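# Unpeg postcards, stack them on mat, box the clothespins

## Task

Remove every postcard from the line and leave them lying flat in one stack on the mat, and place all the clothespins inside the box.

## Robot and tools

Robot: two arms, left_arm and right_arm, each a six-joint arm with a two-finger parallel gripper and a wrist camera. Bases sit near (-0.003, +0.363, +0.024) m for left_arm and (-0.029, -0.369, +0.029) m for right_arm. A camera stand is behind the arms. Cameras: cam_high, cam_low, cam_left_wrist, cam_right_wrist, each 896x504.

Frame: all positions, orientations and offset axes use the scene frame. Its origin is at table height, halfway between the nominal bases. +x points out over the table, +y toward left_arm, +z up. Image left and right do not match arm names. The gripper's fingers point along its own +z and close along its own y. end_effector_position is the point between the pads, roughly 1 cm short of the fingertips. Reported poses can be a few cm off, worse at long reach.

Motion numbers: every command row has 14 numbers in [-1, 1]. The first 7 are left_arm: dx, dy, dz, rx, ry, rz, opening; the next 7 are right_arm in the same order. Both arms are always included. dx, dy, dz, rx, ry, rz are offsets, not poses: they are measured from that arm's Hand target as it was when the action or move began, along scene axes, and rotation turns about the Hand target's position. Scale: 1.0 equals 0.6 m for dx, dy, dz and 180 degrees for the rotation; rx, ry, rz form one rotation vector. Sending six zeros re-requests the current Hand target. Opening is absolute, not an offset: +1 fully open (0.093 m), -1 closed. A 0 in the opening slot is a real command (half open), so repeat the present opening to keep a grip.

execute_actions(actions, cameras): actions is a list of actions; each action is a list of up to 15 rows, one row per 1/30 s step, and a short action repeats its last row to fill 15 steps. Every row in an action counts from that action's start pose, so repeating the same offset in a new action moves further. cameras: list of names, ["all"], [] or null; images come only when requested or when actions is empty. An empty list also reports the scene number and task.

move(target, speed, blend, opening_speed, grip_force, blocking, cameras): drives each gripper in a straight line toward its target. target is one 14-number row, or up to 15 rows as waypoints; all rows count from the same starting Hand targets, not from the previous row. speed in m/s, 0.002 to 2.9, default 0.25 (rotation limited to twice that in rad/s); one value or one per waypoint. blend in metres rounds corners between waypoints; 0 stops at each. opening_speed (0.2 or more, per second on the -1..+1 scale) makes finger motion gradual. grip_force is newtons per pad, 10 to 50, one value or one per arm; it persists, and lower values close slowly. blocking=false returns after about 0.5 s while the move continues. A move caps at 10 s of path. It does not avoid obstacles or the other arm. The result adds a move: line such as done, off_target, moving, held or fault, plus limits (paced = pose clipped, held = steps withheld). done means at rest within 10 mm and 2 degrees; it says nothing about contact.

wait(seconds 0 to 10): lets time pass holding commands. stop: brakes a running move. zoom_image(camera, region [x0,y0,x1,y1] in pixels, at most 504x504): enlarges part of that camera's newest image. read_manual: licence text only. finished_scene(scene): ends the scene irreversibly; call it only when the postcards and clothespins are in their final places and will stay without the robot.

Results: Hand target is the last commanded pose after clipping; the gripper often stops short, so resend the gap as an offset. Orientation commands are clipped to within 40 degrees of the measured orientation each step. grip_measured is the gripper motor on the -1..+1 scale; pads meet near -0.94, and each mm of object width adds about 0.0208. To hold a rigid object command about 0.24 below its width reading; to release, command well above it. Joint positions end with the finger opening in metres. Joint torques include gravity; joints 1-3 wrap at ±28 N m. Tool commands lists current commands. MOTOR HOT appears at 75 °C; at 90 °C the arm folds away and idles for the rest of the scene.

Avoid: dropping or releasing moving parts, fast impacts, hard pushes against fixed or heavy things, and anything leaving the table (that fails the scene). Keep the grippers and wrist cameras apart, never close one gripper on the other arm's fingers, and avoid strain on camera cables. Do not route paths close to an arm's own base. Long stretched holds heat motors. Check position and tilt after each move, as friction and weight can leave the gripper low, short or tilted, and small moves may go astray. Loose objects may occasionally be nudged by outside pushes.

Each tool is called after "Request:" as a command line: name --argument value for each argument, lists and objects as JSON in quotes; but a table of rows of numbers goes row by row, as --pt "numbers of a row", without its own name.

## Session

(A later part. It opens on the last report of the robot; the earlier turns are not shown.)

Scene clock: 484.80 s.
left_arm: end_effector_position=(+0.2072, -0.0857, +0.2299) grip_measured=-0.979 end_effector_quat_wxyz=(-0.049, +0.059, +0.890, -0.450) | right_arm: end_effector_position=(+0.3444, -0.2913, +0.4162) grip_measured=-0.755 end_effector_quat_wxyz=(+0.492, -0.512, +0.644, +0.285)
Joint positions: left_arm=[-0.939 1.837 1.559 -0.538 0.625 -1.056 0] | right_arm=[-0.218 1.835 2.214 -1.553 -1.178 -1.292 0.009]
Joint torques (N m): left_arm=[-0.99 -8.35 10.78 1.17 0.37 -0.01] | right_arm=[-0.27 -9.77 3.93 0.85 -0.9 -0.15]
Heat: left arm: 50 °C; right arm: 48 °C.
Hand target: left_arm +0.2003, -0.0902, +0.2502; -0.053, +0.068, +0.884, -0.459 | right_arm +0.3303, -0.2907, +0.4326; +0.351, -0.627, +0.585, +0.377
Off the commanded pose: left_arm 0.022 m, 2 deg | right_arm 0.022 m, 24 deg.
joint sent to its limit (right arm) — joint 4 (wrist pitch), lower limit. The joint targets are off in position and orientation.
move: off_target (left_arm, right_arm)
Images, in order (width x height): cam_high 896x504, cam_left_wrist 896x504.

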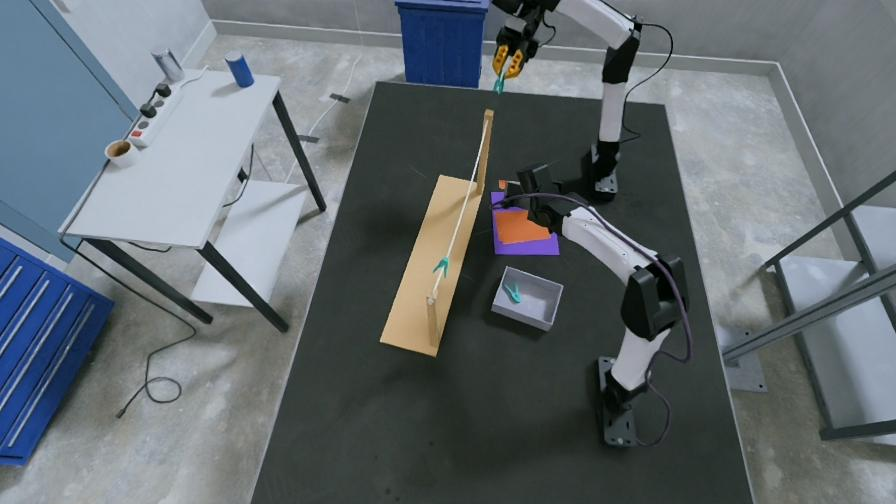

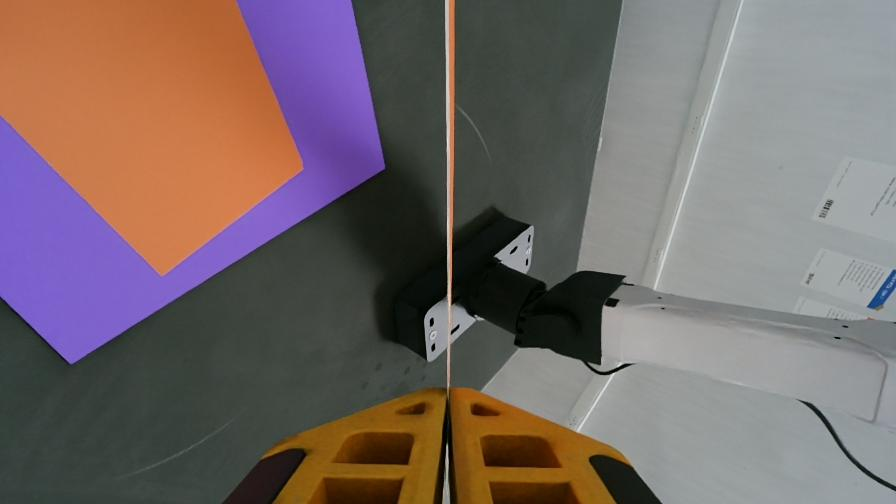

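Request:
move --target '[-0.037,-0.025,-0.29,0,0,0,-1,0,0,0,0,0,0,-1]' --speed 0.1 --cameras '["cam_left_wrist"]'

Scene clock: 488.10 s.
left_arm: end_effector_position=(+0.1775, -0.0985, +0.0748) grip_measured=-0.979 end_effector_quat_wxyz=(-0.067, +0.063, +0.890, -0.446) | right_arm: end_effector_position=(+0.3444, -0.2913, +0.4162) grip_measured=-0.755 end_effector_quat_wxyz=(+0.492, -0.512, +0.644, +0.285)
Joint positions: left_arm=[-1.01 2.021 1.156 0.059 0.607 -1.113 0] | right_arm=[-0.218 1.835 2.214 -1.553 -1.178 -1.292 0.009]
Joint torques (N m): left_arm=[-0.94 -7.47 4.81 2.1 0.03 0] | right_arm=[-0.31 -9.73 3.93 0.84 -0.9 -0.13]
Heat: left arm: 50 °C; right arm: 48 °C.
Hand target: left_arm +0.1781, -0.1052, +0.0762; -0.053, +0.068, +0.884, -0.459 | right_arm +0.3303, -0.2907, +0.4326; +0.351, -0.627, +0.585, +0.377
Off the commanded pose: left_arm 0.007 m, 2 deg | right_arm 0.022 m, 24 deg.
joint sent to its limit (right arm) — joint 4 (wrist pitch), lower limit. The joint targets are off in position and orientation.
move: off_target (right_arm)
Images, in order (width x height): cam_left_wrist 896x504.

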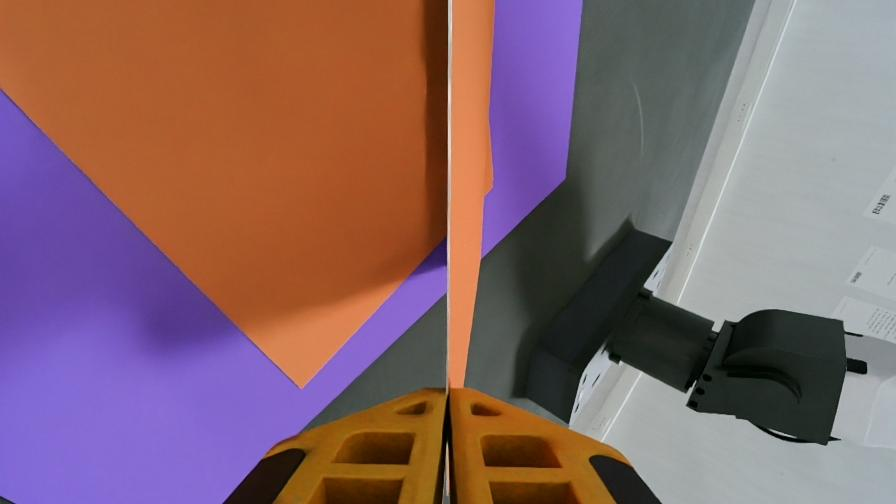

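Request:
move --pt "0.012 0.0 -0.045 0 0 0 -1 0 0 0 0 0 0 -1" --pt "0.012 0.0 -0.045 0 0 0 -0.8 0 0 0 0 0 0 -1" --pt "0.012 0.0 -0.07 0 0 0 -0.8 0 0 0 0 0 0 -1" --pt "0.012 0.0 -0.085 0 0 0 -0.68 0 0 0 0 0 0 -1" --speed 0.04 --cameras '["cam_low"]'

Request:
zoom_image --camera "cam_low" --region '[80, 170, 400, 350]'

Scene clock: 493.53 s.
left_arm: end_effector_position=(+0.1803, -0.1039, +0.0327) grip_measured=-0.683 end_effector_quat_wxyz=(-0.070, +0.067, +0.885, -0.455) | right_arm: end_effector_position=(+0.3444, -0.2913, +0.4162) grip_measured=-0.755 end_effector_quat_wxyz=(+0.492, -0.512, +0.644, +0.285)
Joint positions: left_arm=[-1.005 2.148 1.131 0.226 0.627 -1.113 0.012] | right_arm=[-0.218 1.835 2.214 -1.553 -1.178 -1.292 0.009]
Joint torques (N m): left_arm=[0.17 -6.79 4.03 2.06 0.05 0.15] | right_arm=[-0.29 -9.73 3.96 0.86 -0.89 -0.15]
Heat: left arm: 49 °C; right arm: 48 °C.
Hand target: left_arm +0.1853, -0.1052, +0.0252; -0.053, +0.068, +0.884, -0.459 | right_arm +0.3303, -0.2907, +0.4326; +0.351, -0.627, +0.585, +0.377
Off the commanded pose: left_arm 0.009 m, 2 deg | right_arm 0.022 m, 24 deg.
joint sent to its limit (right arm) — joint 4 (wrist pitch), lower limit. The joint targets are off in position and orientation.
move: off_target (right_arm); target 4's new opening was sent with left_arm's hand 0.008 m and 3 deg from that target
Images, in order (width x height): cam_low 896x504.

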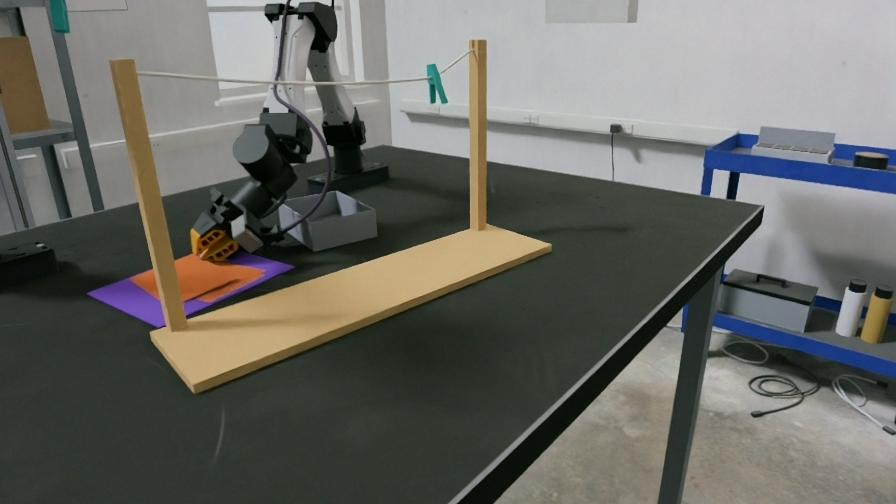

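Scaled by 1.575 from the camera's 896x504 image, which has a finer 1280x720 frame.

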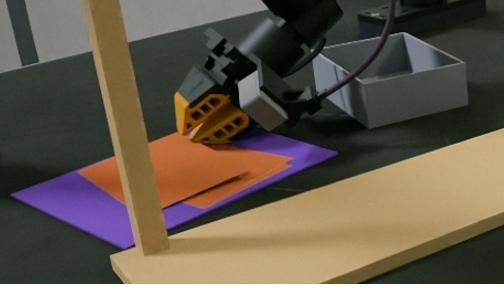

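Request:
execute_actions --actions '[[[0,0,-0.01,0,0,0,-0.6,0,0,0,0,0,0,-1]]]' --cameras '[]'

Request:
execute_actions --actions '[[[-0.16,0.03,0.02,0,0,0,-0.6,0,0,0,0,0,0,-1]]]' --cameras '["cam_low"]'

Scene clock: 494.93 s.
left_arm: end_effector_position=(+0.1807, -0.1045, +0.0341) grip_measured=-0.603 end_effector_quat_wxyz=(-0.072, +0.069, +0.882, -0.460) | right_arm: end_effector_position=(+0.3444, -0.2913, +0.4162) grip_measured=-0.755 end_effector_quat_wxyz=(+0.492, -0.512, +0.644, +0.285)
Joint positions: left_arm=[-1.002 2.15 1.131 0.235 0.637 -1.113 0.016] | right_arm=[-0.218 1.835 2.214 -1.553 -1.178 -1.292 0.009]
Joint torques (N m): left_arm=[0.02 -5.7 3.66 2.15 -0.05 0.15] | right_arm=[-0.27 -9.66 3.95 0.85 -0.92 -0.15]
Heat: left arm: 49 °C; right arm: 48 °C.
Hand target: left_arm +0.1853, -0.1052, +0.0192; -0.053, +0.068, +0.884, -0.459 | right_arm +0.3303, -0.2907, +0.4326; +0.351, -0.627, +0.585, +0.377
Off the commanded pose: left_arm 0.016 m, 2 deg | right_arm 0.022 m, 24 deg.
joint sent to its limit (right arm) — joint 4 (wrist pitch), lower limit. The joint targets are off in position and orientation.
No camera images: "cameras" was empty.

Scene clock: 496.03 s.
left_arm: end_effector_position=(+0.0838, -0.0906, +0.0324) grip_measured=-0.603 end_effector_quat_wxyz=(-0.067, +0.080, +0.881, -0.461) | right_arm: end_effector_position=(+0.3444, -0.2913, +0.4162) grip_measured=-0.755 end_effector_quat_wxyz=(+0.492, -0.512, +0.644, +0.285)
Joint positions: left_arm=[-1.22 2.01 0.841 0.478 0.478 -1.261 0.016] | right_arm=[-0.218 1.835 2.214 -1.553 -1.178 -1.292 0.009]
Joint torques (N m): left_arm=[-0.69 -7.88 3.07 1.83 -0.13 -0.02] | right_arm=[-0.29 -9.8 3.9 0.84 -0.91 -0.15]
Heat: left arm: 49 °C; right arm: 48 °C.
Hand target: left_arm +0.0893, -0.0872, +0.0312; -0.053, +0.068, +0.884, -0.459 | right_arm +0.3303, -0.2907, +0.4326; +0.351, -0.627, +0.585, +0.377
Off the commanded pose: left_arm 0.007 m, 2 deg | right_arm 0.022 m, 24 deg.
joint sent to its limit (right arm) — joint 4 (wrist pitch), lower limit. The joint targets are off in position and orientation.
Images, in order (width x height): cam_low 896x504.

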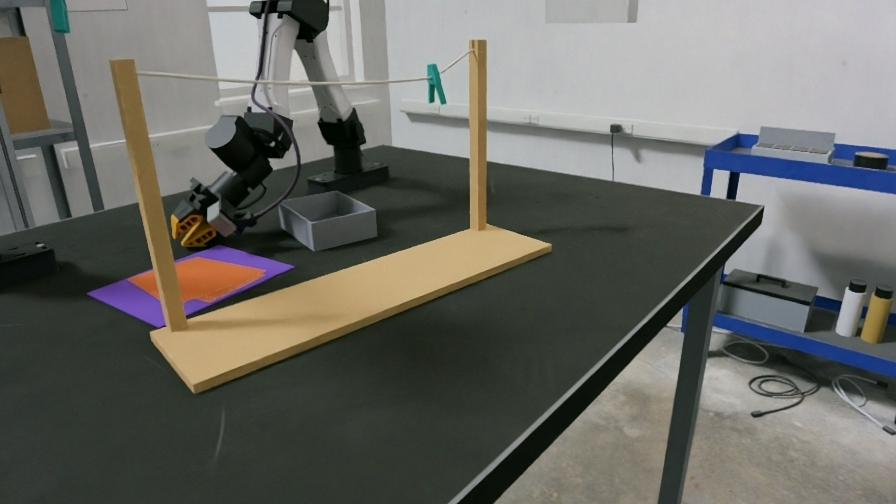

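Request:
move --pt "0 0.03 0.33 0 0 0 -0.6 0 0 0 0 0 0 -1" --pt "0.267 0.678 0.615 0 0 0 -0.6 0 0 0 0 0 0 -1" --blend '[0.03,0]' --cameras '["cam_high"]'

Scene clock: 500.13 s.
left_arm: end_effector_position=(+0.2545, +0.3245, +0.3869) grip_measured=-0.603 end_effector_quat_wxyz=(+0.262, -0.115, +0.855, -0.433) | right_arm: end_effector_position=(+0.3444, -0.2913, +0.4162) grip_measured=-0.755 end_effector_quat_wxyz=(+0.492, -0.512, +0.644, +0.285)
Joint positions: left_arm=[0.424 1.286 1.661 -1.533 1.01 -0.066 0.016] | right_arm=[-0.218 1.835 2.214 -1.553 -1.178 -1.292 0.009]
Joint torques (N m): left_arm=[0.12 -1.98 8.16 0.67 0.87 0.28] | right_arm=[-0.32 -9.76 3.95 0.85 -0.9 -0.13]
Heat: left arm: 48 °C; right arm: 48 °C.
Hand target: left_arm +0.2495, +0.3196, +0.4002; -0.035, +0.059, +0.885, -0.460 | right_arm +0.3303, -0.2907, +0.4326; +0.351, -0.627, +0.585, +0.377
Off the commanded pose: left_arm 0.015 m, 42 deg; orientation clipped | right_arm 0.022 m, 24 deg.
joint sent to its limit (left arm) — joint 4 (wrist pitch), lower limit. The joint targets are off in position and orientation.
joint sent to its limit (right arm) — joint 4 (wrist pitch), lower limit. The joint targets are off in position and orientation.
move: off_target (left_arm, right_arm); limits=paced
Images, in order (width x height): cam_high 896x504.

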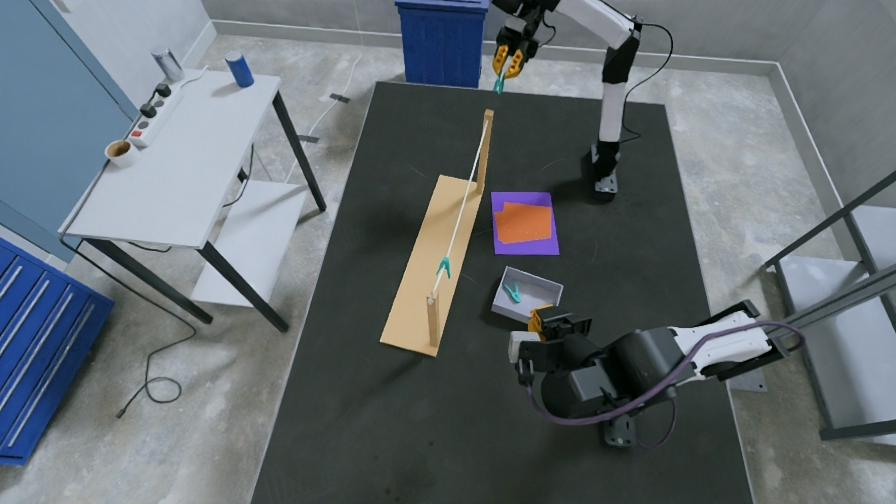

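Request:
move --pt "0 0 0 0 0 0 -0.6 -0.158 0.317 -0.133 -0.1 0.03 -0.14 -1" --pt "0 0 0 0 0 0 -0.6 -0.158 0.652 -0.305 -0.173 0.056 -0.237 -1" --blend '[0.05,0]' --cameras '[]'

Scene clock: 503.73 s.
left_arm: end_effector_position=(+0.2545, +0.3245, +0.3869) grip_measured=-0.603 end_effector_quat_wxyz=(+0.262, -0.115, +0.855, -0.433) | right_arm: end_effector_position=(+0.2328, +0.1040, +0.2375) grip_measured=-0.755 end_effector_quat_wxyz=(+0.224, -0.423, +0.871, +0.113)
Joint positions: left_arm=[0.424 1.286 1.661 -1.533 1.01 -0.066 0.016] | right_arm=[1.089 2.31 2.53 -1.289 0.083 0.165 0.009]
Joint torques (N m): left_arm=[0.08 -1.95 8.18 0.66 0.87 0.28] | right_arm=[-0.21 -10.85 8.85 1.17 0.23 0.17]
Heat: left arm: 47 °C; right arm: 48 °C.
Hand target: left_arm +0.2495, +0.3196, +0.4002; -0.035, +0.059, +0.885, -0.460 | right_arm +0.2355, +0.1005, +0.2496; +0.234, -0.410, +0.875, +0.110
Off the commanded pose: left_arm 0.015 m, 40 deg | right_arm 0.013 m, 2 deg.
joint sent to its limit (left arm) — joint 4 (wrist pitch), lower limit. The joint targets are off in position and orientation.
move: off_target (left_arm, right_arm)
No camera images: "cameras" was empty.

Request:
move --target '[0,0,0,0,0,0,-0.6,0,0,-0.315,0,0,0,-1]' --speed 0.12 --cameras '[]'

Request:
move --target '[0,0,0,0,0,0,-0.6,0,0,0,0,0,0,-0.4]' --cameras '["cam_right_wrist"]'

Scene clock: 506.27 s.
left_arm: end_effector_position=(+0.2545, +0.3245, +0.3869) grip_measured=-0.603 end_effector_quat_wxyz=(+0.262, -0.115, +0.855, -0.433) | right_arm: end_effector_position=(+0.2298, +0.0953, +0.0625) grip_measured=-0.755 end_effector_quat_wxyz=(+0.217, -0.418, +0.876, +0.107)
Joint positions: left_arm=[0.424 1.286 1.661 -1.533 1.01 -0.066 0.016] | right_arm=[1.088 2.217 1.668 -0.54 0.086 0.178 0.009]
Joint torques (N m): left_arm=[0.06 -1.96 8.13 0.67 0.86 0.28] | right_arm=[-0.14 -9.95 4.75 1.88 0.2 0.15]
Heat: left arm: 47 °C; right arm: 48 °C.
Hand target: left_arm +0.2495, +0.3196, +0.4002; -0.035, +0.059, +0.885, -0.460 | right_arm +0.2355, +0.1005, +0.0606; +0.234, -0.410, +0.875, +0.110
Off the commanded pose: left_arm 0.015 m, 40 deg | right_arm 0.008 m, 2 deg.
joint sent to its limit (left arm) — joint 4 (wrist pitch), lower limit. The joint targets are off in position and orientation.
move: off_target (left_arm)
No camera images: "cameras" was empty.

Scene clock: 507.07 s.
left_arm: end_effector_position=(+0.2545, +0.3245, +0.3869) grip_measured=-0.603 end_effector_quat_wxyz=(+0.262, -0.115, +0.855, -0.433) | right_arm: end_effector_position=(+0.2313, +0.0952, +0.0629) grip_measured=-0.400 end_effector_quat_wxyz=(+0.219, -0.417, +0.876, +0.107)
Joint positions: left_arm=[0.424 1.286 1.661 -1.533 1.01 -0.066 0.016] | right_arm=[1.086 2.217 1.668 -0.537 0.089 0.178 0.026]
Joint torques (N m): left_arm=[0.06 -2 8.23 0.67 0.86 0.28] | right_arm=[-0.14 -9.92 4.67 1.87 0.17 0.15]
Heat: left arm: 47 °C; right arm: 48 °C.
Hand target: left_arm +0.2495, +0.3196, +0.4002; -0.035, +0.059, +0.885, -0.460 | right_arm +0.2355, +0.1005, +0.0606; +0.234, -0.410, +0.875, +0.110
Off the commanded pose: left_arm 0.015 m, 40 deg | right_arm 0.007 m, 2 deg.
joint sent to its limit (left arm) — joint 4 (wrist pitch), lower limit. The joint targets are off in position and orientation.
move: off_target (left_arm)
Images, in order (width x height): cam_right_wrist 896x504.

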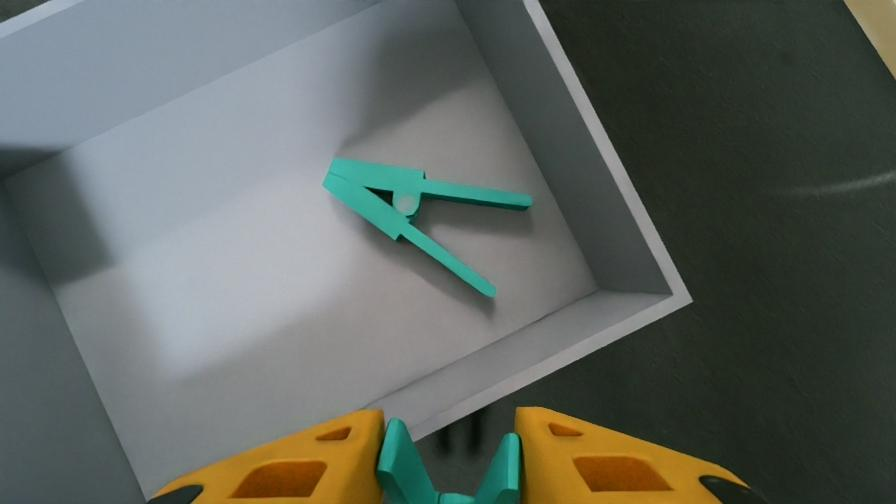

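Request:
move --pt "0 0 0 0 0 0 -0.6 0 0 0.08 0 0 0 -0.42" --pt "0 0 0 0 0 0 -0.6 0.03 0.12 0.08 0 0 0 -0.42" --cameras '["cam_right_wrist"]'

Scene clock: 510.20 s.
left_arm: end_effector_position=(+0.2545, +0.3245, +0.3869) grip_measured=-0.603 end_effector_quat_wxyz=(+0.262, -0.115, +0.855, -0.433) | right_arm: end_effector_position=(+0.2462, +0.1726, +0.0937) grip_measured=-0.415 end_effector_quat_wxyz=(+0.221, -0.425, +0.870, +0.112)
Joint positions: left_arm=[0.424 1.286 1.661 -1.533 1.01 -0.066 0.016] | right_arm=[1.126 2.566 2.407 -0.919 0.098 0.194 0.025]
Joint torques (N m): left_arm=[0.06 -1.96 8.18 0.66 0.87 0.3] | right_arm=[0.17 -12.72 9.8 1.15 0.23 0.16]
Heat: left arm: 47 °C; right arm: 49 °C.
Hand target: left_arm +0.2495, +0.3196, +0.4002; -0.035, +0.059, +0.885, -0.460 | right_arm +0.2535, +0.1725, +0.1086; +0.234, -0.410, +0.875, +0.110
Off the commanded pose: left_arm 0.015 m, 40 deg | right_arm 0.017 m, 2 deg.
joint sent to its limit (left arm) — joint 4 (wrist pitch), lower limit. The joint targets are off in position and orientation.
move: off_target (left_arm, right_arm)
Images, in order (width x height): cam_right_wrist 896x504.

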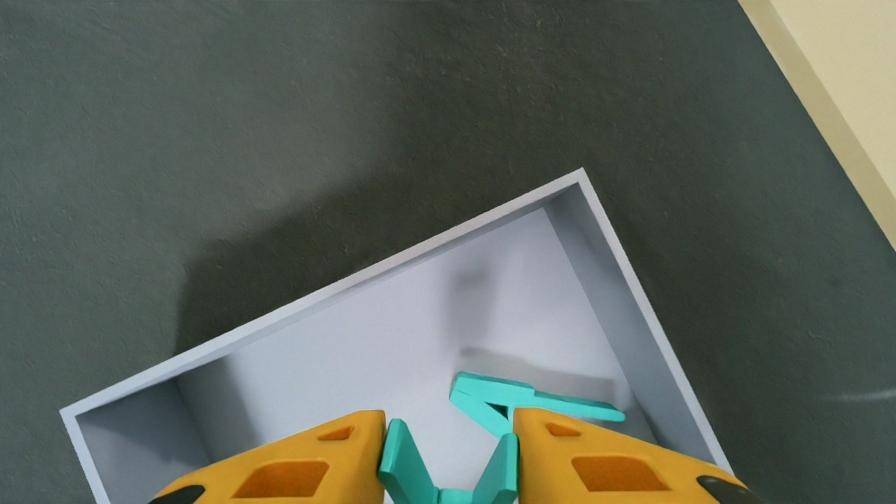

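Request:
move --pt "0 0 0 0 0 0 -0.6 0.02 0.025 0 0 0 0 -0.42" --pt "0 0 0 0 0 0 -0.6 0.01 0.025 -0.1 0 0 0 -0.42" --speed 0.12 --blend '[0.01,0]' --cameras '[]'

Request:
move --target '[0,0,0,0,0,0,-0.6,0,0,0,0,0,0,-0.1]' --cameras '["cam_right_wrist"]'

Scene clock: 512.03 s.
left_arm: end_effector_position=(+0.2545, +0.3245, +0.3869) grip_measured=-0.603 end_effector_quat_wxyz=(+0.262, -0.115, +0.855, -0.433) | right_arm: end_effector_position=(+0.2515, +0.1809, +0.0239) grip_measured=-0.415 end_effector_quat_wxyz=(+0.205, -0.427, +0.876, +0.094)
Joint positions: left_arm=[0.424 1.286 1.661 -1.533 1.01 -0.066 0.016] | right_arm=[1.126 2.723 2.451 -0.856 0.106 0.198 0.025]
Joint torques (N m): left_arm=[0.06 -1.96 8.18 0.66 0.87 0.29] | right_arm=[0.31 -16.79 4.7 1.67 0.16 0.16]
Heat: left arm: 47 °C; right arm: 50 °C.
Hand target: left_arm +0.2495, +0.3196, +0.4002; -0.035, +0.059, +0.885, -0.460 | right_arm +0.2595, +0.1875, +0.0486; +0.234, -0.410, +0.875, +0.110
Off the commanded pose: left_arm 0.015 m, 40 deg | right_arm 0.027 m, 4 deg.
joint sent to its limit (left arm) — joint 4 (wrist pitch), lower limit. The joint targets are off in position and orientation.
move: off_target (left_arm, right_arm); blend cut to 0.0097 m at target 1
No camera images: "cameras" was empty.

Scene clock: 512.83 s.
left_arm: end_effector_position=(+0.2545, +0.3245, +0.3869) grip_measured=-0.603 end_effector_quat_wxyz=(+0.262, -0.115, +0.855, -0.433) | right_arm: end_effector_position=(+0.2501, +0.1800, +0.0218) grip_measured=-0.102 end_effector_quat_wxyz=(+0.202, -0.428, +0.876, +0.093)
Joint positions: left_arm=[0.424 1.286 1.661 -1.533 1.01 -0.066 0.016] | right_arm=[1.128 2.723 2.445 -0.856 0.106 0.198 0.04]
Joint torques (N m): left_arm=[0.05 -1.94 8.16 0.66 0.86 0.28] | right_arm=[0.32 -16.9 5.04 1.67 0.17 0.15]
Heat: left arm: 47 °C; right arm: 51 °C.
Hand target: left_arm +0.2495, +0.3196, +0.4002; -0.035, +0.059, +0.885, -0.460 | right_arm +0.2595, +0.1875, +0.0486; +0.234, -0.410, +0.875, +0.110
Off the commanded pose: left_arm 0.015 m, 40 deg | right_arm 0.029 m, 5 deg.
joint sent to its limit (left arm) — joint 4 (wrist pitch), lower limit. The joint targets are off in position and orientation.
move: off_target (left_arm, right_arm)
Images, in order (width x height): cam_right_wrist 896x504.

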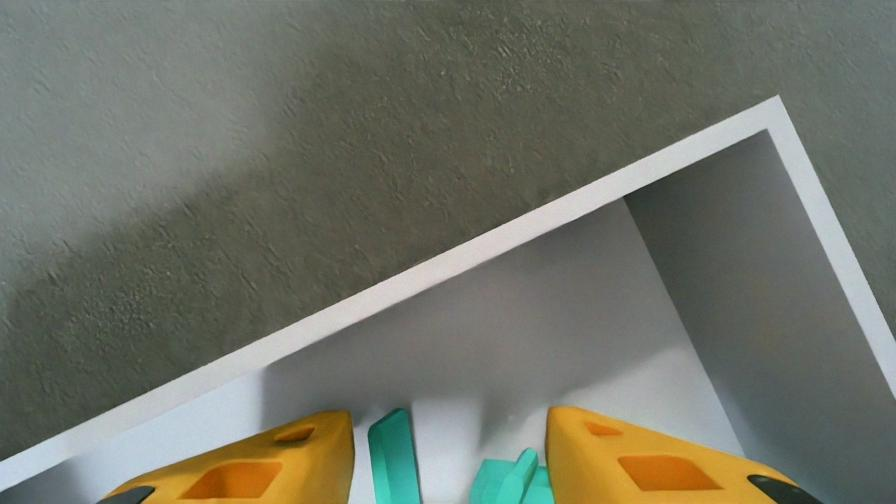

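Request:
move --pt "0 0 0 0 0 0 -0.6 0 0 0.35 0 0 0 -0.1" --pt "0 0 0 0 0 0 -0.6 -0.016 -0.312 0.333 0.22 -0.12 0.04 1" --pt "0 0 0 0 0 0 -0.6 0.19 -0.25 0.252 0.489 -0.27 0.089 1" --blend '[0.04,0.03,0]' --cameras '["cam_right_wrist"]'

Scene clock: 521.83 s.
left_arm: end_effector_position=(+0.2545, +0.3245, +0.3869) grip_measured=-0.603 end_effector_quat_wxyz=(+0.262, -0.115, +0.855, -0.433) | right_arm: end_effector_position=(+0.3760, +0.0364, +0.1723) grip_measured=+1.000 end_effector_quat_wxyz=(+0.633, -0.331, +0.520, +0.467)
Joint positions: left_arm=[0.424 1.286 1.661 -1.533 1.01 -0.066 0.016] | right_arm=[0.629 2.405 1.19 1.5 -0.552 0.222 0.093]
Joint torques (N m): left_arm=[0.06 -1.98 8.2 0.67 0.86 0.29] | right_arm=[-0.17 -10.28 7.13 2.67 -0.11 0.16]
Heat: left arm: 47 °C; right arm: 52 °C.
Hand target: left_arm +0.2495, +0.3196, +0.4002; -0.035, +0.059, +0.885, -0.460 | right_arm +0.3735, +0.0375, +0.1998; +0.733, -0.249, +0.341, +0.533
Off the commanded pose: left_arm 0.015 m, 40 deg | right_arm 0.028 m, 27 deg.
elbow stopped short (right arm): the move would have taken joint 3 (elbow) straighter than the controller allows.
joint sent to its limit (left arm) — joint 4 (wrist pitch), lower limit. The joint targets are off in position and orientation.
joint sent to its limit (right arm) — joint 4 (wrist pitch), upper limit. The joint targets are off in position and orientation.
move: off_target (left_arm, right_arm); blend cut to 0 m at target 2; target 2's new opening was sent with right_arm's hand 0.017 m and 5 deg from that target
Images, in order (width x height): cam_right_wrist 896x504.

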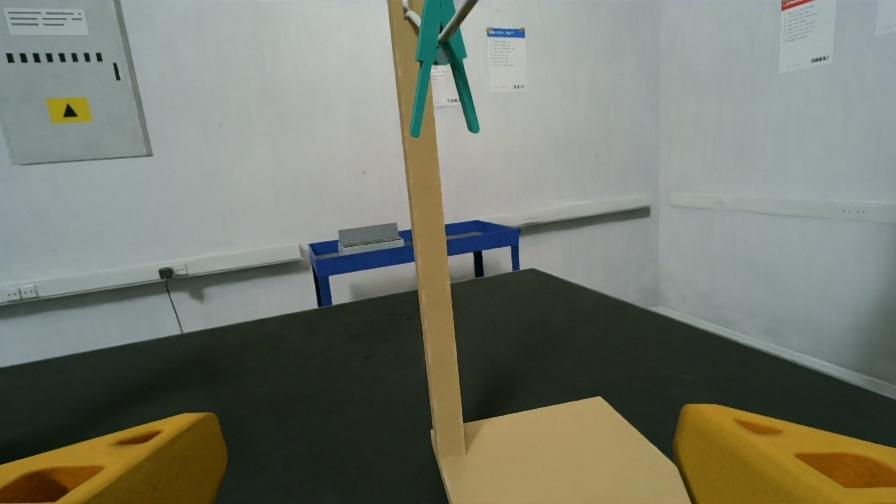

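Request:
move --target '[0,0,0,0,0,0,-0.6,0.058,0.134,0.1,-0.146,-0.09,-0.047,1]' --speed 0.12 --cameras '["cam_right_wrist"]'

Scene clock: 525.37 s.
left_arm: end_effector_position=(+0.2545, +0.3245, +0.3869) grip_measured=-0.603 end_effector_quat_wxyz=(+0.262, -0.115, +0.855, -0.433) | right_arm: end_effector_position=(+0.4090, +0.1113, +0.2492) grip_measured=+1.000 end_effector_quat_wxyz=(+0.733, -0.448, +0.376, +0.348)
Joint positions: left_arm=[0.424 1.286 1.661 -1.533 1.01 -0.066 0.016] | right_arm=[0.684 2.499 1.701 1.19 -0.592 -0.203 0.093]
Joint torques (N m): left_arm=[0.08 -1.95 8.21 0.68 0.87 0.28] | right_arm=[0.62 -12.07 9.24 1.5 -0.08 -0.11]
Heat: left arm: 47 °C; right arm: 52 °C.
Hand target: left_arm +0.2495, +0.3196, +0.4002; -0.035, +0.059, +0.885, -0.460 | right_arm +0.4083, +0.1179, +0.2598; +0.735, -0.455, +0.364, +0.347
Off the commanded pose: left_arm 0.015 m, 40 deg | right_arm 0.013 m, 2 deg.
joint sent to its limit (left arm) — joint 4 (wrist pitch), lower limit. The joint targets are off in position and orientation.
move: off_target (left_arm, right_arm)
Images, in order (width x height): cam_right_wrist 896x504.

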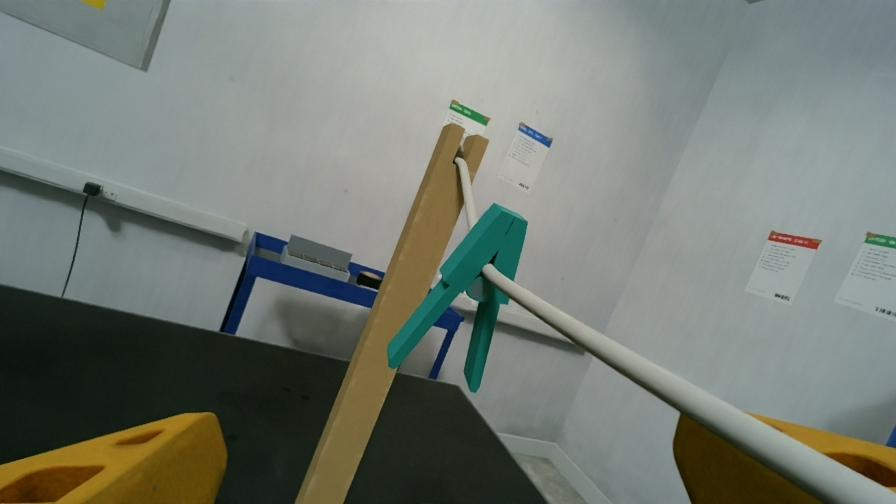

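Request:
move --target '[0,0,0,0,0,0,-0.6,0.025,0.085,-0.003,0,0,0,1]' --speed 0.08 --cameras '["cam_right_wrist"]'

Scene clock: 527.63 s.
left_arm: end_effector_position=(+0.2545, +0.3245, +0.3869) grip_measured=-0.603 end_effector_quat_wxyz=(+0.262, -0.115, +0.855, -0.433) | right_arm: end_effector_position=(+0.4145, +0.1687, +0.2444) grip_measured=+1.000 end_effector_quat_wxyz=(+0.724, -0.463, +0.365, +0.359)
Joint positions: left_arm=[0.424 1.286 1.661 -1.533 1.01 -0.066 0.016] | right_arm=[0.746 2.683 2.062 0.997 -0.583 -0.229 0.093]
Joint torques (N m): left_arm=[0.05 -2.02 8.12 0.66 0.87 0.3] | right_arm=[0.27 -13.22 9.83 1.5 0.32 -0.12]
Heat: left arm: 47 °C; right arm: 53 °C.
Hand target: left_arm +0.2495, +0.3196, +0.4002; -0.035, +0.059, +0.885, -0.460 | right_arm +0.4233, +0.1689, +0.2580; +0.735, -0.455, +0.364, +0.347
Off the commanded pose: left_arm 0.015 m, 40 deg | right_arm 0.016 m, 2 deg.
joint sent to its limit (left arm) — joint 4 (wrist pitch), lower limit. The joint targets are off in position and orientation.
move: off_target (left_arm, right_arm)
Images, in order (width x height): cam_right_wrist 896x504.

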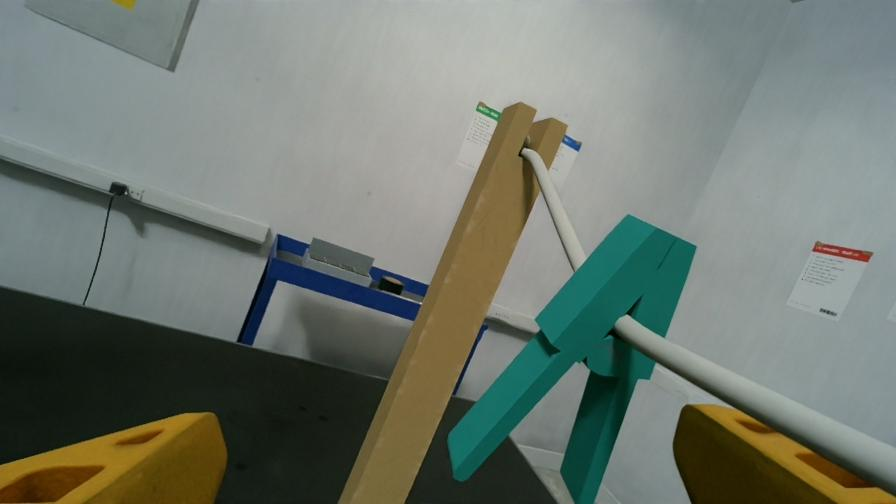

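Request:
move --target '[0,0,0,0,0,0,-0.6,0.042,0,-0.014,0,0,0,1]' --speed 0.08 --cameras '["cam_right_wrist"]'

Scene clock: 529.43 s.
left_arm: end_effector_position=(+0.2545, +0.3245, +0.3869) grip_measured=-0.603 end_effector_quat_wxyz=(+0.262, -0.115, +0.855, -0.433) | right_arm: end_effector_position=(+0.4482, +0.1657, +0.2366) grip_measured=+1.000 end_effector_quat_wxyz=(+0.732, -0.456, +0.370, +0.346)
Joint positions: left_arm=[0.424 1.286 1.661 -1.533 1.01 -0.066 0.016] | right_arm=[0.711 2.809 2.278 0.912 -0.583 -0.229 0.093]
Joint torques (N m): left_arm=[0.09 -1.98 8.2 0.65 0.86 0.29] | right_arm=[0.08 -13.64 10.06 1.49 0.06 0]
Heat: left arm: 47 °C; right arm: 53 °C.
Hand target: left_arm +0.2495, +0.3196, +0.4002; -0.035, +0.059, +0.885, -0.460 | right_arm +0.4485, +0.1689, +0.2496; +0.735, -0.455, +0.364, +0.347
Off the commanded pose: left_arm 0.015 m, 40 deg | right_arm 0.013 m, 1 deg.
joint sent to its limit (left arm) — joint 4 (wrist pitch), lower limit. The joint targets are off in position and orientation.
move: off_target (left_arm, right_arm)
Images, in order (width x height): cam_right_wrist 896x504.

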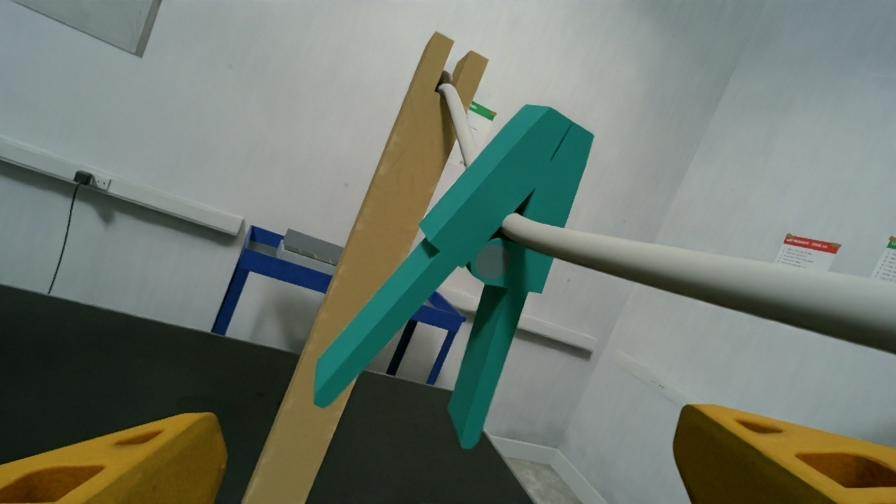

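Request:
move --pt "0 0 0 0 0 0 -0.6 -0.024 0 0.014 0 0 0 1" --pt "0 0 0 0 0 0 -0.6 -0.024 0.002 0.014 0 0 0 -0.2" --speed 0.08 --opening_speed 1.0 --cameras '["cam_right_wrist"]'

Scene clock: 533.00 s.
left_arm: end_effector_position=(+0.2545, +0.3245, +0.3869) grip_measured=-0.603 end_effector_quat_wxyz=(+0.262, -0.115, +0.855, -0.433) | right_arm: end_effector_position=(+0.4358, +0.1751, +0.2145) grip_measured=-0.198 end_effector_quat_wxyz=(+0.712, -0.465, +0.387, +0.357)
Joint positions: left_arm=[0.424 1.286 1.661 -1.533 1.01 -0.066 0.016] | right_arm=[0.732 2.8 2.214 0.912 -0.583 -0.229 0.036]
Joint torques (N m): left_arm=[0.12 -1.95 8.16 0.66 0.86 0.29] | right_arm=[0.64 -19 5.74 1.94 0.19 -0.08]
Heat: left arm: 48 °C; right arm: 55 °C.
Hand target: left_arm +0.2495, +0.3196, +0.4002; -0.035, +0.059, +0.885, -0.460 | right_arm +0.4341, +0.1701, +0.2580; +0.735, -0.455, +0.364, +0.347
Off the commanded pose: left_arm 0.015 m, 40 deg | right_arm 0.044 m, 4 deg.
joint sent to its limit (left arm) — joint 4 (wrist pitch), lower limit. The joint targets are off in position and orientation.
move: off_target (left_arm, right_arm); target 2's new opening was sent with right_arm's hand 0.044 m and 4 deg from that target
Images, in order (width x height): cam_right_wrist 896x504.

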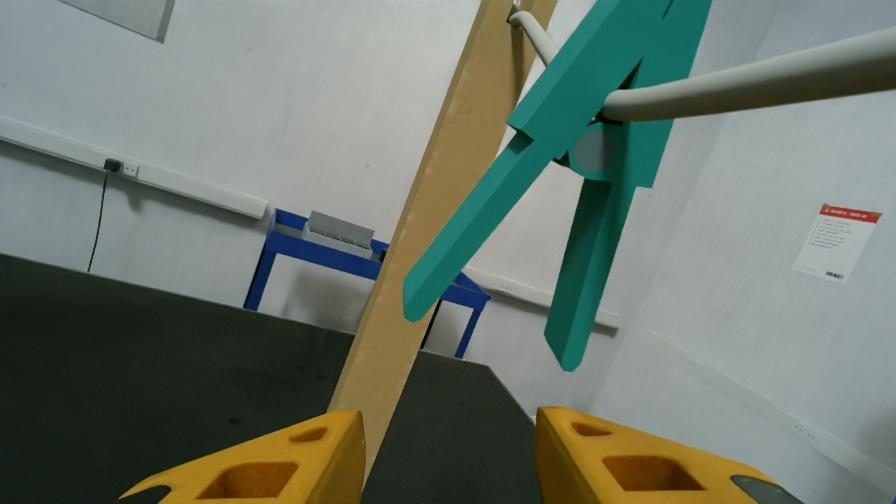

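Request:
move --pt "0 0 0 0 0 0 -0.6 0 0 0 0 0 0 1" --pt "0 0 0 0 0 0 -0.6 -0.012 -0.004 0.017 0 0 0 1" --speed 0.08 --cameras '[]'

Scene clock: 535.33 s.
left_arm: end_effector_position=(+0.2545, +0.3245, +0.3869) grip_measured=-0.603 end_effector_quat_wxyz=(+0.262, -0.115, +0.855, -0.433) | right_arm: end_effector_position=(+0.4321, +0.1717, +0.2247) grip_measured=+1.000 end_effector_quat_wxyz=(+0.710, -0.466, +0.389, +0.357)
Joint positions: left_arm=[0.424 1.286 1.661 -1.533 1.01 -0.066 0.016] | right_arm=[0.732 2.747 2.155 0.912 -0.583 -0.229 0.093]
Joint torques (N m): left_arm=[0.08 -1.96 8.16 0.66 0.87 0.3] | right_arm=[0.66 -18.8 5.26 2.03 0.24 -0.09]
Heat: left arm: 48 °C; right arm: 56 °C.
Hand target: left_arm +0.2495, +0.3196, +0.4002; -0.035, +0.059, +0.885, -0.460 | right_arm +0.4269, +0.1677, +0.2682; +0.735, -0.455, +0.364, +0.347
Off the commanded pose: left_arm 0.015 m, 40 deg | right_arm 0.044 m, 4 deg.
joint sent to its limit (left arm) — joint 4 (wrist pitch), lower limit. The joint targets are off in position and orientation.
move: off_target (left_arm, right_arm)
No camera images: "cameras" was empty.

Request:
move --target '[0,0,0,0,0,0,-0.6,-0.008,-0.004,0.035,0,0,0,1]' --speed 0.08 --cameras '["cam_right_wrist"]'

Scene clock: 536.53 s.
left_arm: end_effector_position=(+0.2545, +0.3245, +0.3869) grip_measured=-0.603 end_effector_quat_wxyz=(+0.262, -0.115, +0.855, -0.433) | right_arm: end_effector_position=(+0.4269, +0.1670, +0.2564) grip_measured=+1.000 end_effector_quat_wxyz=(+0.720, -0.462, +0.375, +0.355)
Joint positions: left_arm=[0.424 1.286 1.661 -1.533 1.01 -0.066 0.016] | right_arm=[0.732 2.68 2.123 0.912 -0.583 -0.229 0.093]
Joint torques (N m): left_arm=[0.06 -1.98 8.17 0.66 0.87 0.28] | right_arm=[0.68 -18.14 5.18 1.72 0.28 -0.1]
Heat: left arm: 48 °C; right arm: 56 °C.
Hand target: left_arm +0.2495, +0.3196, +0.4002; -0.035, +0.059, +0.885, -0.460 | right_arm +0.4221, +0.1653, +0.2892; +0.735, -0.455, +0.364, +0.347
Off the commanded pose: left_arm 0.015 m, 40 deg | right_arm 0.033 m, 2 deg.
joint sent to its limit (left arm) — joint 4 (wrist pitch), lower limit. The joint targets are off in position and orientation.
move: off_target (left_arm, right_arm)
Images, in order (width x height): cam_right_wrist 896x504.

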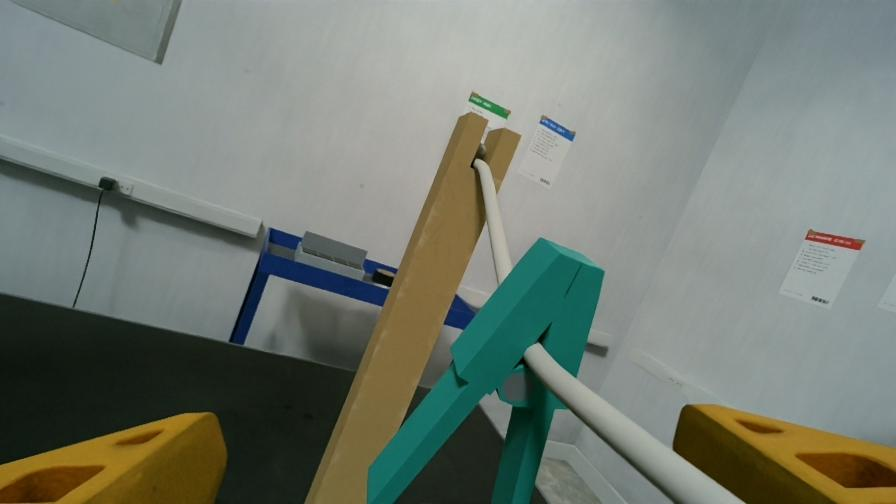

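Request:
move --target '[0,0,0,0,0,0,-0.6,0.003,0,-0.012,0,0,0,1]' --speed 0.05 --cameras '[]'

Scene clock: 537.77 s.
left_arm: end_effector_position=(+0.2545, +0.3245, +0.3869) grip_measured=-0.603 end_effector_quat_wxyz=(+0.262, -0.115, +0.855, -0.433) | right_arm: end_effector_position=(+0.4269, +0.1670, +0.2564) grip_measured=+1.000 end_effector_quat_wxyz=(+0.720, -0.462, +0.375, +0.355)
Joint positions: left_arm=[0.424 1.286 1.661 -1.533 1.01 -0.066 0.016] | right_arm=[0.732 2.68 2.123 0.912 -0.583 -0.229 0.093]
Joint torques (N m): left_arm=[0.06 -1.95 8.16 0.66 0.87 0.28] | right_arm=[0.43 -16.69 5.65 1.82 0.25 -0.11]
Heat: left arm: 48 °C; right arm: 57 °C.
Hand target: left_arm +0.2495, +0.3196, +0.4002; -0.035, +0.059, +0.885, -0.460 | right_arm +0.4239, +0.1653, +0.2820; +0.735, -0.455, +0.364, +0.347
Off the commanded pose: left_arm 0.015 m, 40 deg | right_arm 0.026 m, 2 deg.
joint sent to its limit (left arm) — joint 4 (wrist pitch), lower limit. The joint targets are off in position and orientation.
move: off_target (left_arm, right_arm)
No camera images: "cameras" was empty.

Stuck; just close here at this height with intermediate look.

Request:
move --target '[0,0,0,0,0,0,-0.6,0,0,-0.007,0,0,0,-0.45]' --opening_speed 0.8 --cameras '["cam_right_wrist"]'

Scene clock: 540.37 s.
left_arm: end_effector_position=(+0.2545, +0.3245, +0.3869) grip_measured=-0.603 end_effector_quat_wxyz=(+0.262, -0.115, +0.855, -0.433) | right_arm: end_effector_position=(+0.4277, +0.1663, +0.2564) grip_measured=-0.444 end_effector_quat_wxyz=(+0.721, -0.462, +0.376, +0.355)
Joint positions: left_arm=[0.424 1.286 1.661 -1.533 1.01 -0.066 0.016] | right_arm=[0.73 2.68 2.123 0.912 -0.583 -0.229 0.024]
Joint torques (N m): left_arm=[0.08 -1.96 8.18 0.66 0.87 0.3] | right_arm=[0.44 -16.06 5.41 1.93 0.26 -0.1]
Heat: left arm: 48 °C; right arm: 57 °C.
Hand target: left_arm +0.2495, +0.3196, +0.4002; -0.035, +0.059, +0.885, -0.460 | right_arm +0.4239, +0.1653, +0.2778; +0.735, -0.455, +0.364, +0.347
Off the commanded pose: left_arm 0.015 m, 40 deg | right_arm 0.022 m, 2 deg.
joint sent to its limit (left arm) — joint 4 (wrist pitch), lower limit. The joint targets are off in position and orientation.
move: off_target (left_arm, right_arm)
Images, in order (width x height): cam_right_wrist 896x504.

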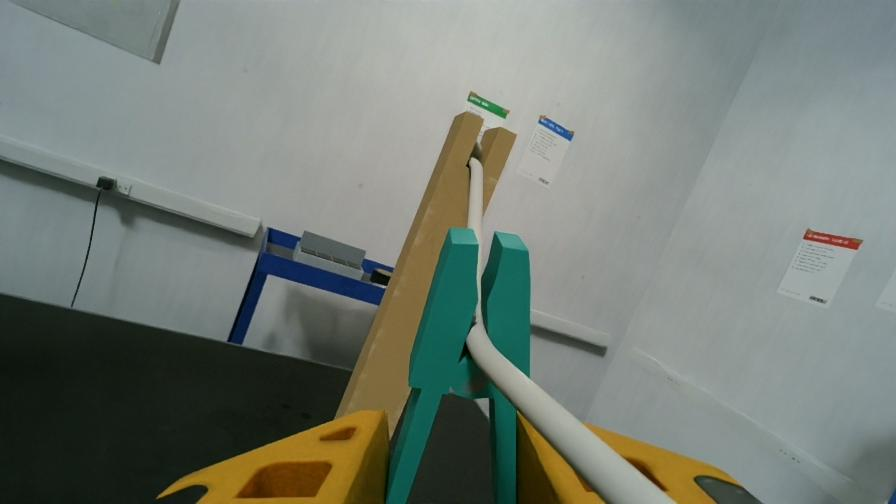

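Excellent — aligned and jaws opening. Squeeze further.

Request:
move --target '[0,0,0,0,0,0,-0.6,0,0,0,0,0,0,-1]' --opening_speed 0.8 --cameras '["cam_right_wrist"]'

Scene clock: 541.83 s.
left_arm: end_effector_position=(+0.2545, +0.3245, +0.3869) grip_measured=-0.603 end_effector_quat_wxyz=(+0.262, -0.115, +0.855, -0.433) | right_arm: end_effector_position=(+0.4285, +0.1656, +0.2564) grip_measured=-0.754 end_effector_quat_wxyz=(+0.721, -0.462, +0.376, +0.354)
Joint positions: left_arm=[0.424 1.286 1.661 -1.533 1.01 -0.066 0.016] | right_arm=[0.729 2.68 2.123 0.912 -0.583 -0.229 0.009]
Joint torques (N m): left_arm=[0.08 -1.95 8.16 0.65 0.87 0.29] | right_arm=[0.53 -16.12 5.41 1.91 0.26 -0.1]
Heat: left arm: 48 °C; right arm: 57 °C.
Hand target: left_arm +0.2495, +0.3196, +0.4002; -0.035, +0.059, +0.885, -0.460 | right_arm +0.4239, +0.1653, +0.2778; +0.735, -0.455, +0.364, +0.347
Off the commanded pose: left_arm 0.015 m, 40 deg | right_arm 0.022 m, 2 deg.
joint sent to its limit (left arm) — joint 4 (wrist pitch), lower limit. The joint targets are off in position and orientation.
move: off_target (left_arm, right_arm)
Images, in order (width x height): cam_right_wrist 896x504.

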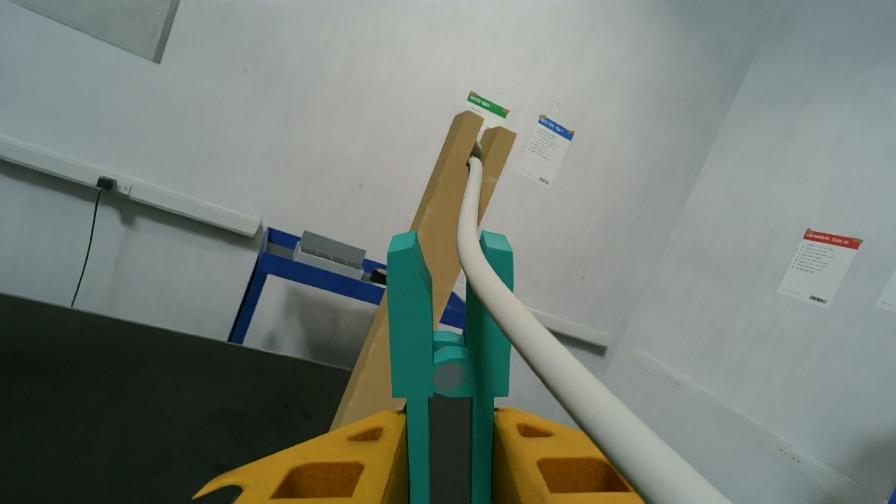

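Request:
move --target '[0,0,0,0,0,0,-0.6,0.055,0.012,-0.13,0,0,0,-1]' --speed 0.12 --cameras '["cam_right_wrist"]'

Scene clock: 543.67 s.
left_arm: end_effector_position=(+0.2545, +0.3245, +0.3869) grip_measured=-0.603 end_effector_quat_wxyz=(+0.262, -0.115, +0.855, -0.433) | right_arm: end_effector_position=(+0.4582, +0.1713, +0.1799) grip_measured=-0.761 end_effector_quat_wxyz=(+0.723, -0.458, +0.383, +0.347)
Joint positions: left_arm=[0.424 1.286 1.661 -1.533 1.01 -0.066 0.016] | right_arm=[0.707 2.978 2.416 0.912 -0.583 -0.229 0.009]
Joint torques (N m): left_arm=[0.02 -1.95 8.18 0.66 0.86 0.29] | right_arm=[-0.14 -14.15 10.09 1.84 -0.01 0.02]
Heat: left arm: 48 °C; right arm: 58 °C.
Hand target: left_arm +0.2495, +0.3196, +0.4002; -0.035, +0.059, +0.885, -0.460 | right_arm +0.4569, +0.1725, +0.1998; +0.735, -0.455, +0.364, +0.347
Off the commanded pose: left_arm 0.015 m, 40 deg | right_arm 0.020 m, 3 deg.
joint sent to its limit (left arm) — joint 4 (wrist pitch), lower limit. The joint targets are off in position and orientation.
move: off_target (left_arm, right_arm)
Images, in order (width x height): cam_right_wrist 896x504.

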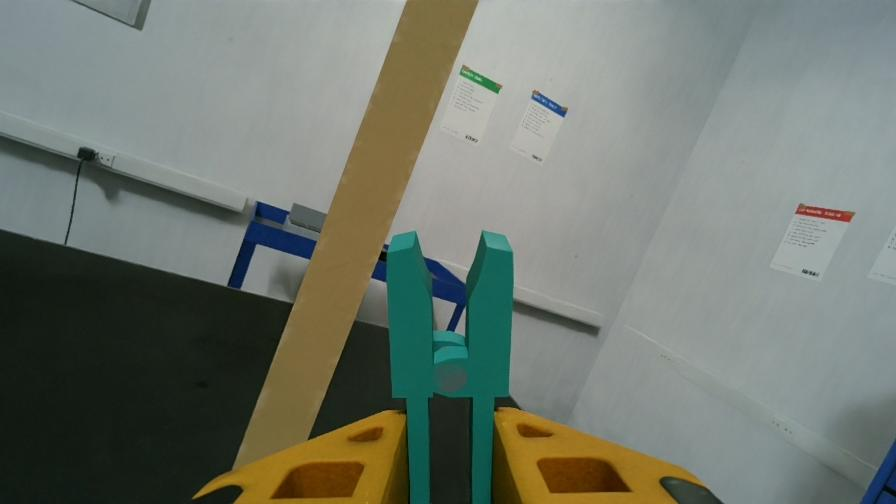

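Request:
move --pt "0 0 0 0 0 0 -0.6 -0.178 -0.188 -0.017 0 0 0 -1" --pt "0 0 0 0 0 0 -0.6 -0.328 -0.154 0.084 -0.194 0.197 -0.106 -1" --pt "0 0 0 0 0 0 -0.6 -0.362 -0.071 0.034 -0.323 0.329 -0.176 -1" --blend '[0.03,0.03,0]' --speed 0.2 --cameras '["cam_right_wrist"]'

Scene clock: 550.40 s.
left_arm: end_effector_position=(+0.2545, +0.3245, +0.3869) grip_measured=-0.603 end_effector_quat_wxyz=(+0.262, -0.115, +0.855, -0.433) | right_arm: end_effector_position=(+0.2366, +0.1332, +0.2086) grip_measured=-0.761 end_effector_quat_wxyz=(+0.225, -0.422, +0.871, +0.113)
Joint positions: left_arm=[0.424 1.286 1.661 -1.533 1.01 -0.066 0.016] | right_arm=[1.111 2.464 2.685 -1.29 0.095 0.187 0.009]
Joint torques (N m): left_arm=[0.1 -1.98 8.16 0.68 0.86 0.28] | right_arm=[0.61 -11.62 8.88 1.15 0.21 0.16]
Heat: left arm: 48 °C; right arm: 58 °C.
Hand target: left_arm +0.2495, +0.3196, +0.4002; -0.035, +0.059, +0.885, -0.460 | right_arm +0.2397, +0.1299, +0.2202; +0.233, -0.408, +0.876, +0.110
Off the commanded pose: left_arm 0.015 m, 40 deg | right_arm 0.013 m, 2 deg.
joint sent to its limit (left arm) — joint 4 (wrist pitch), lower limit. The joint targets are off in position and orientation.
move: off_target (left_arm, right_arm)
Images, in order (width x height): cam_right_wrist 896x504.

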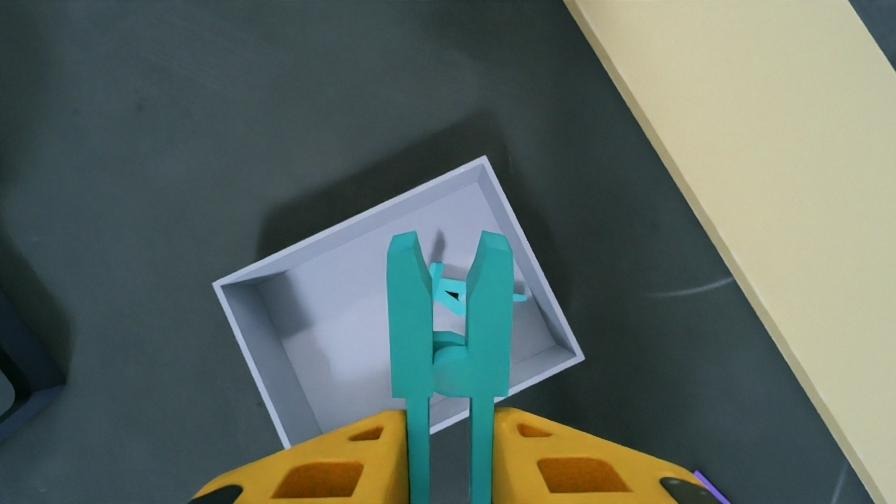

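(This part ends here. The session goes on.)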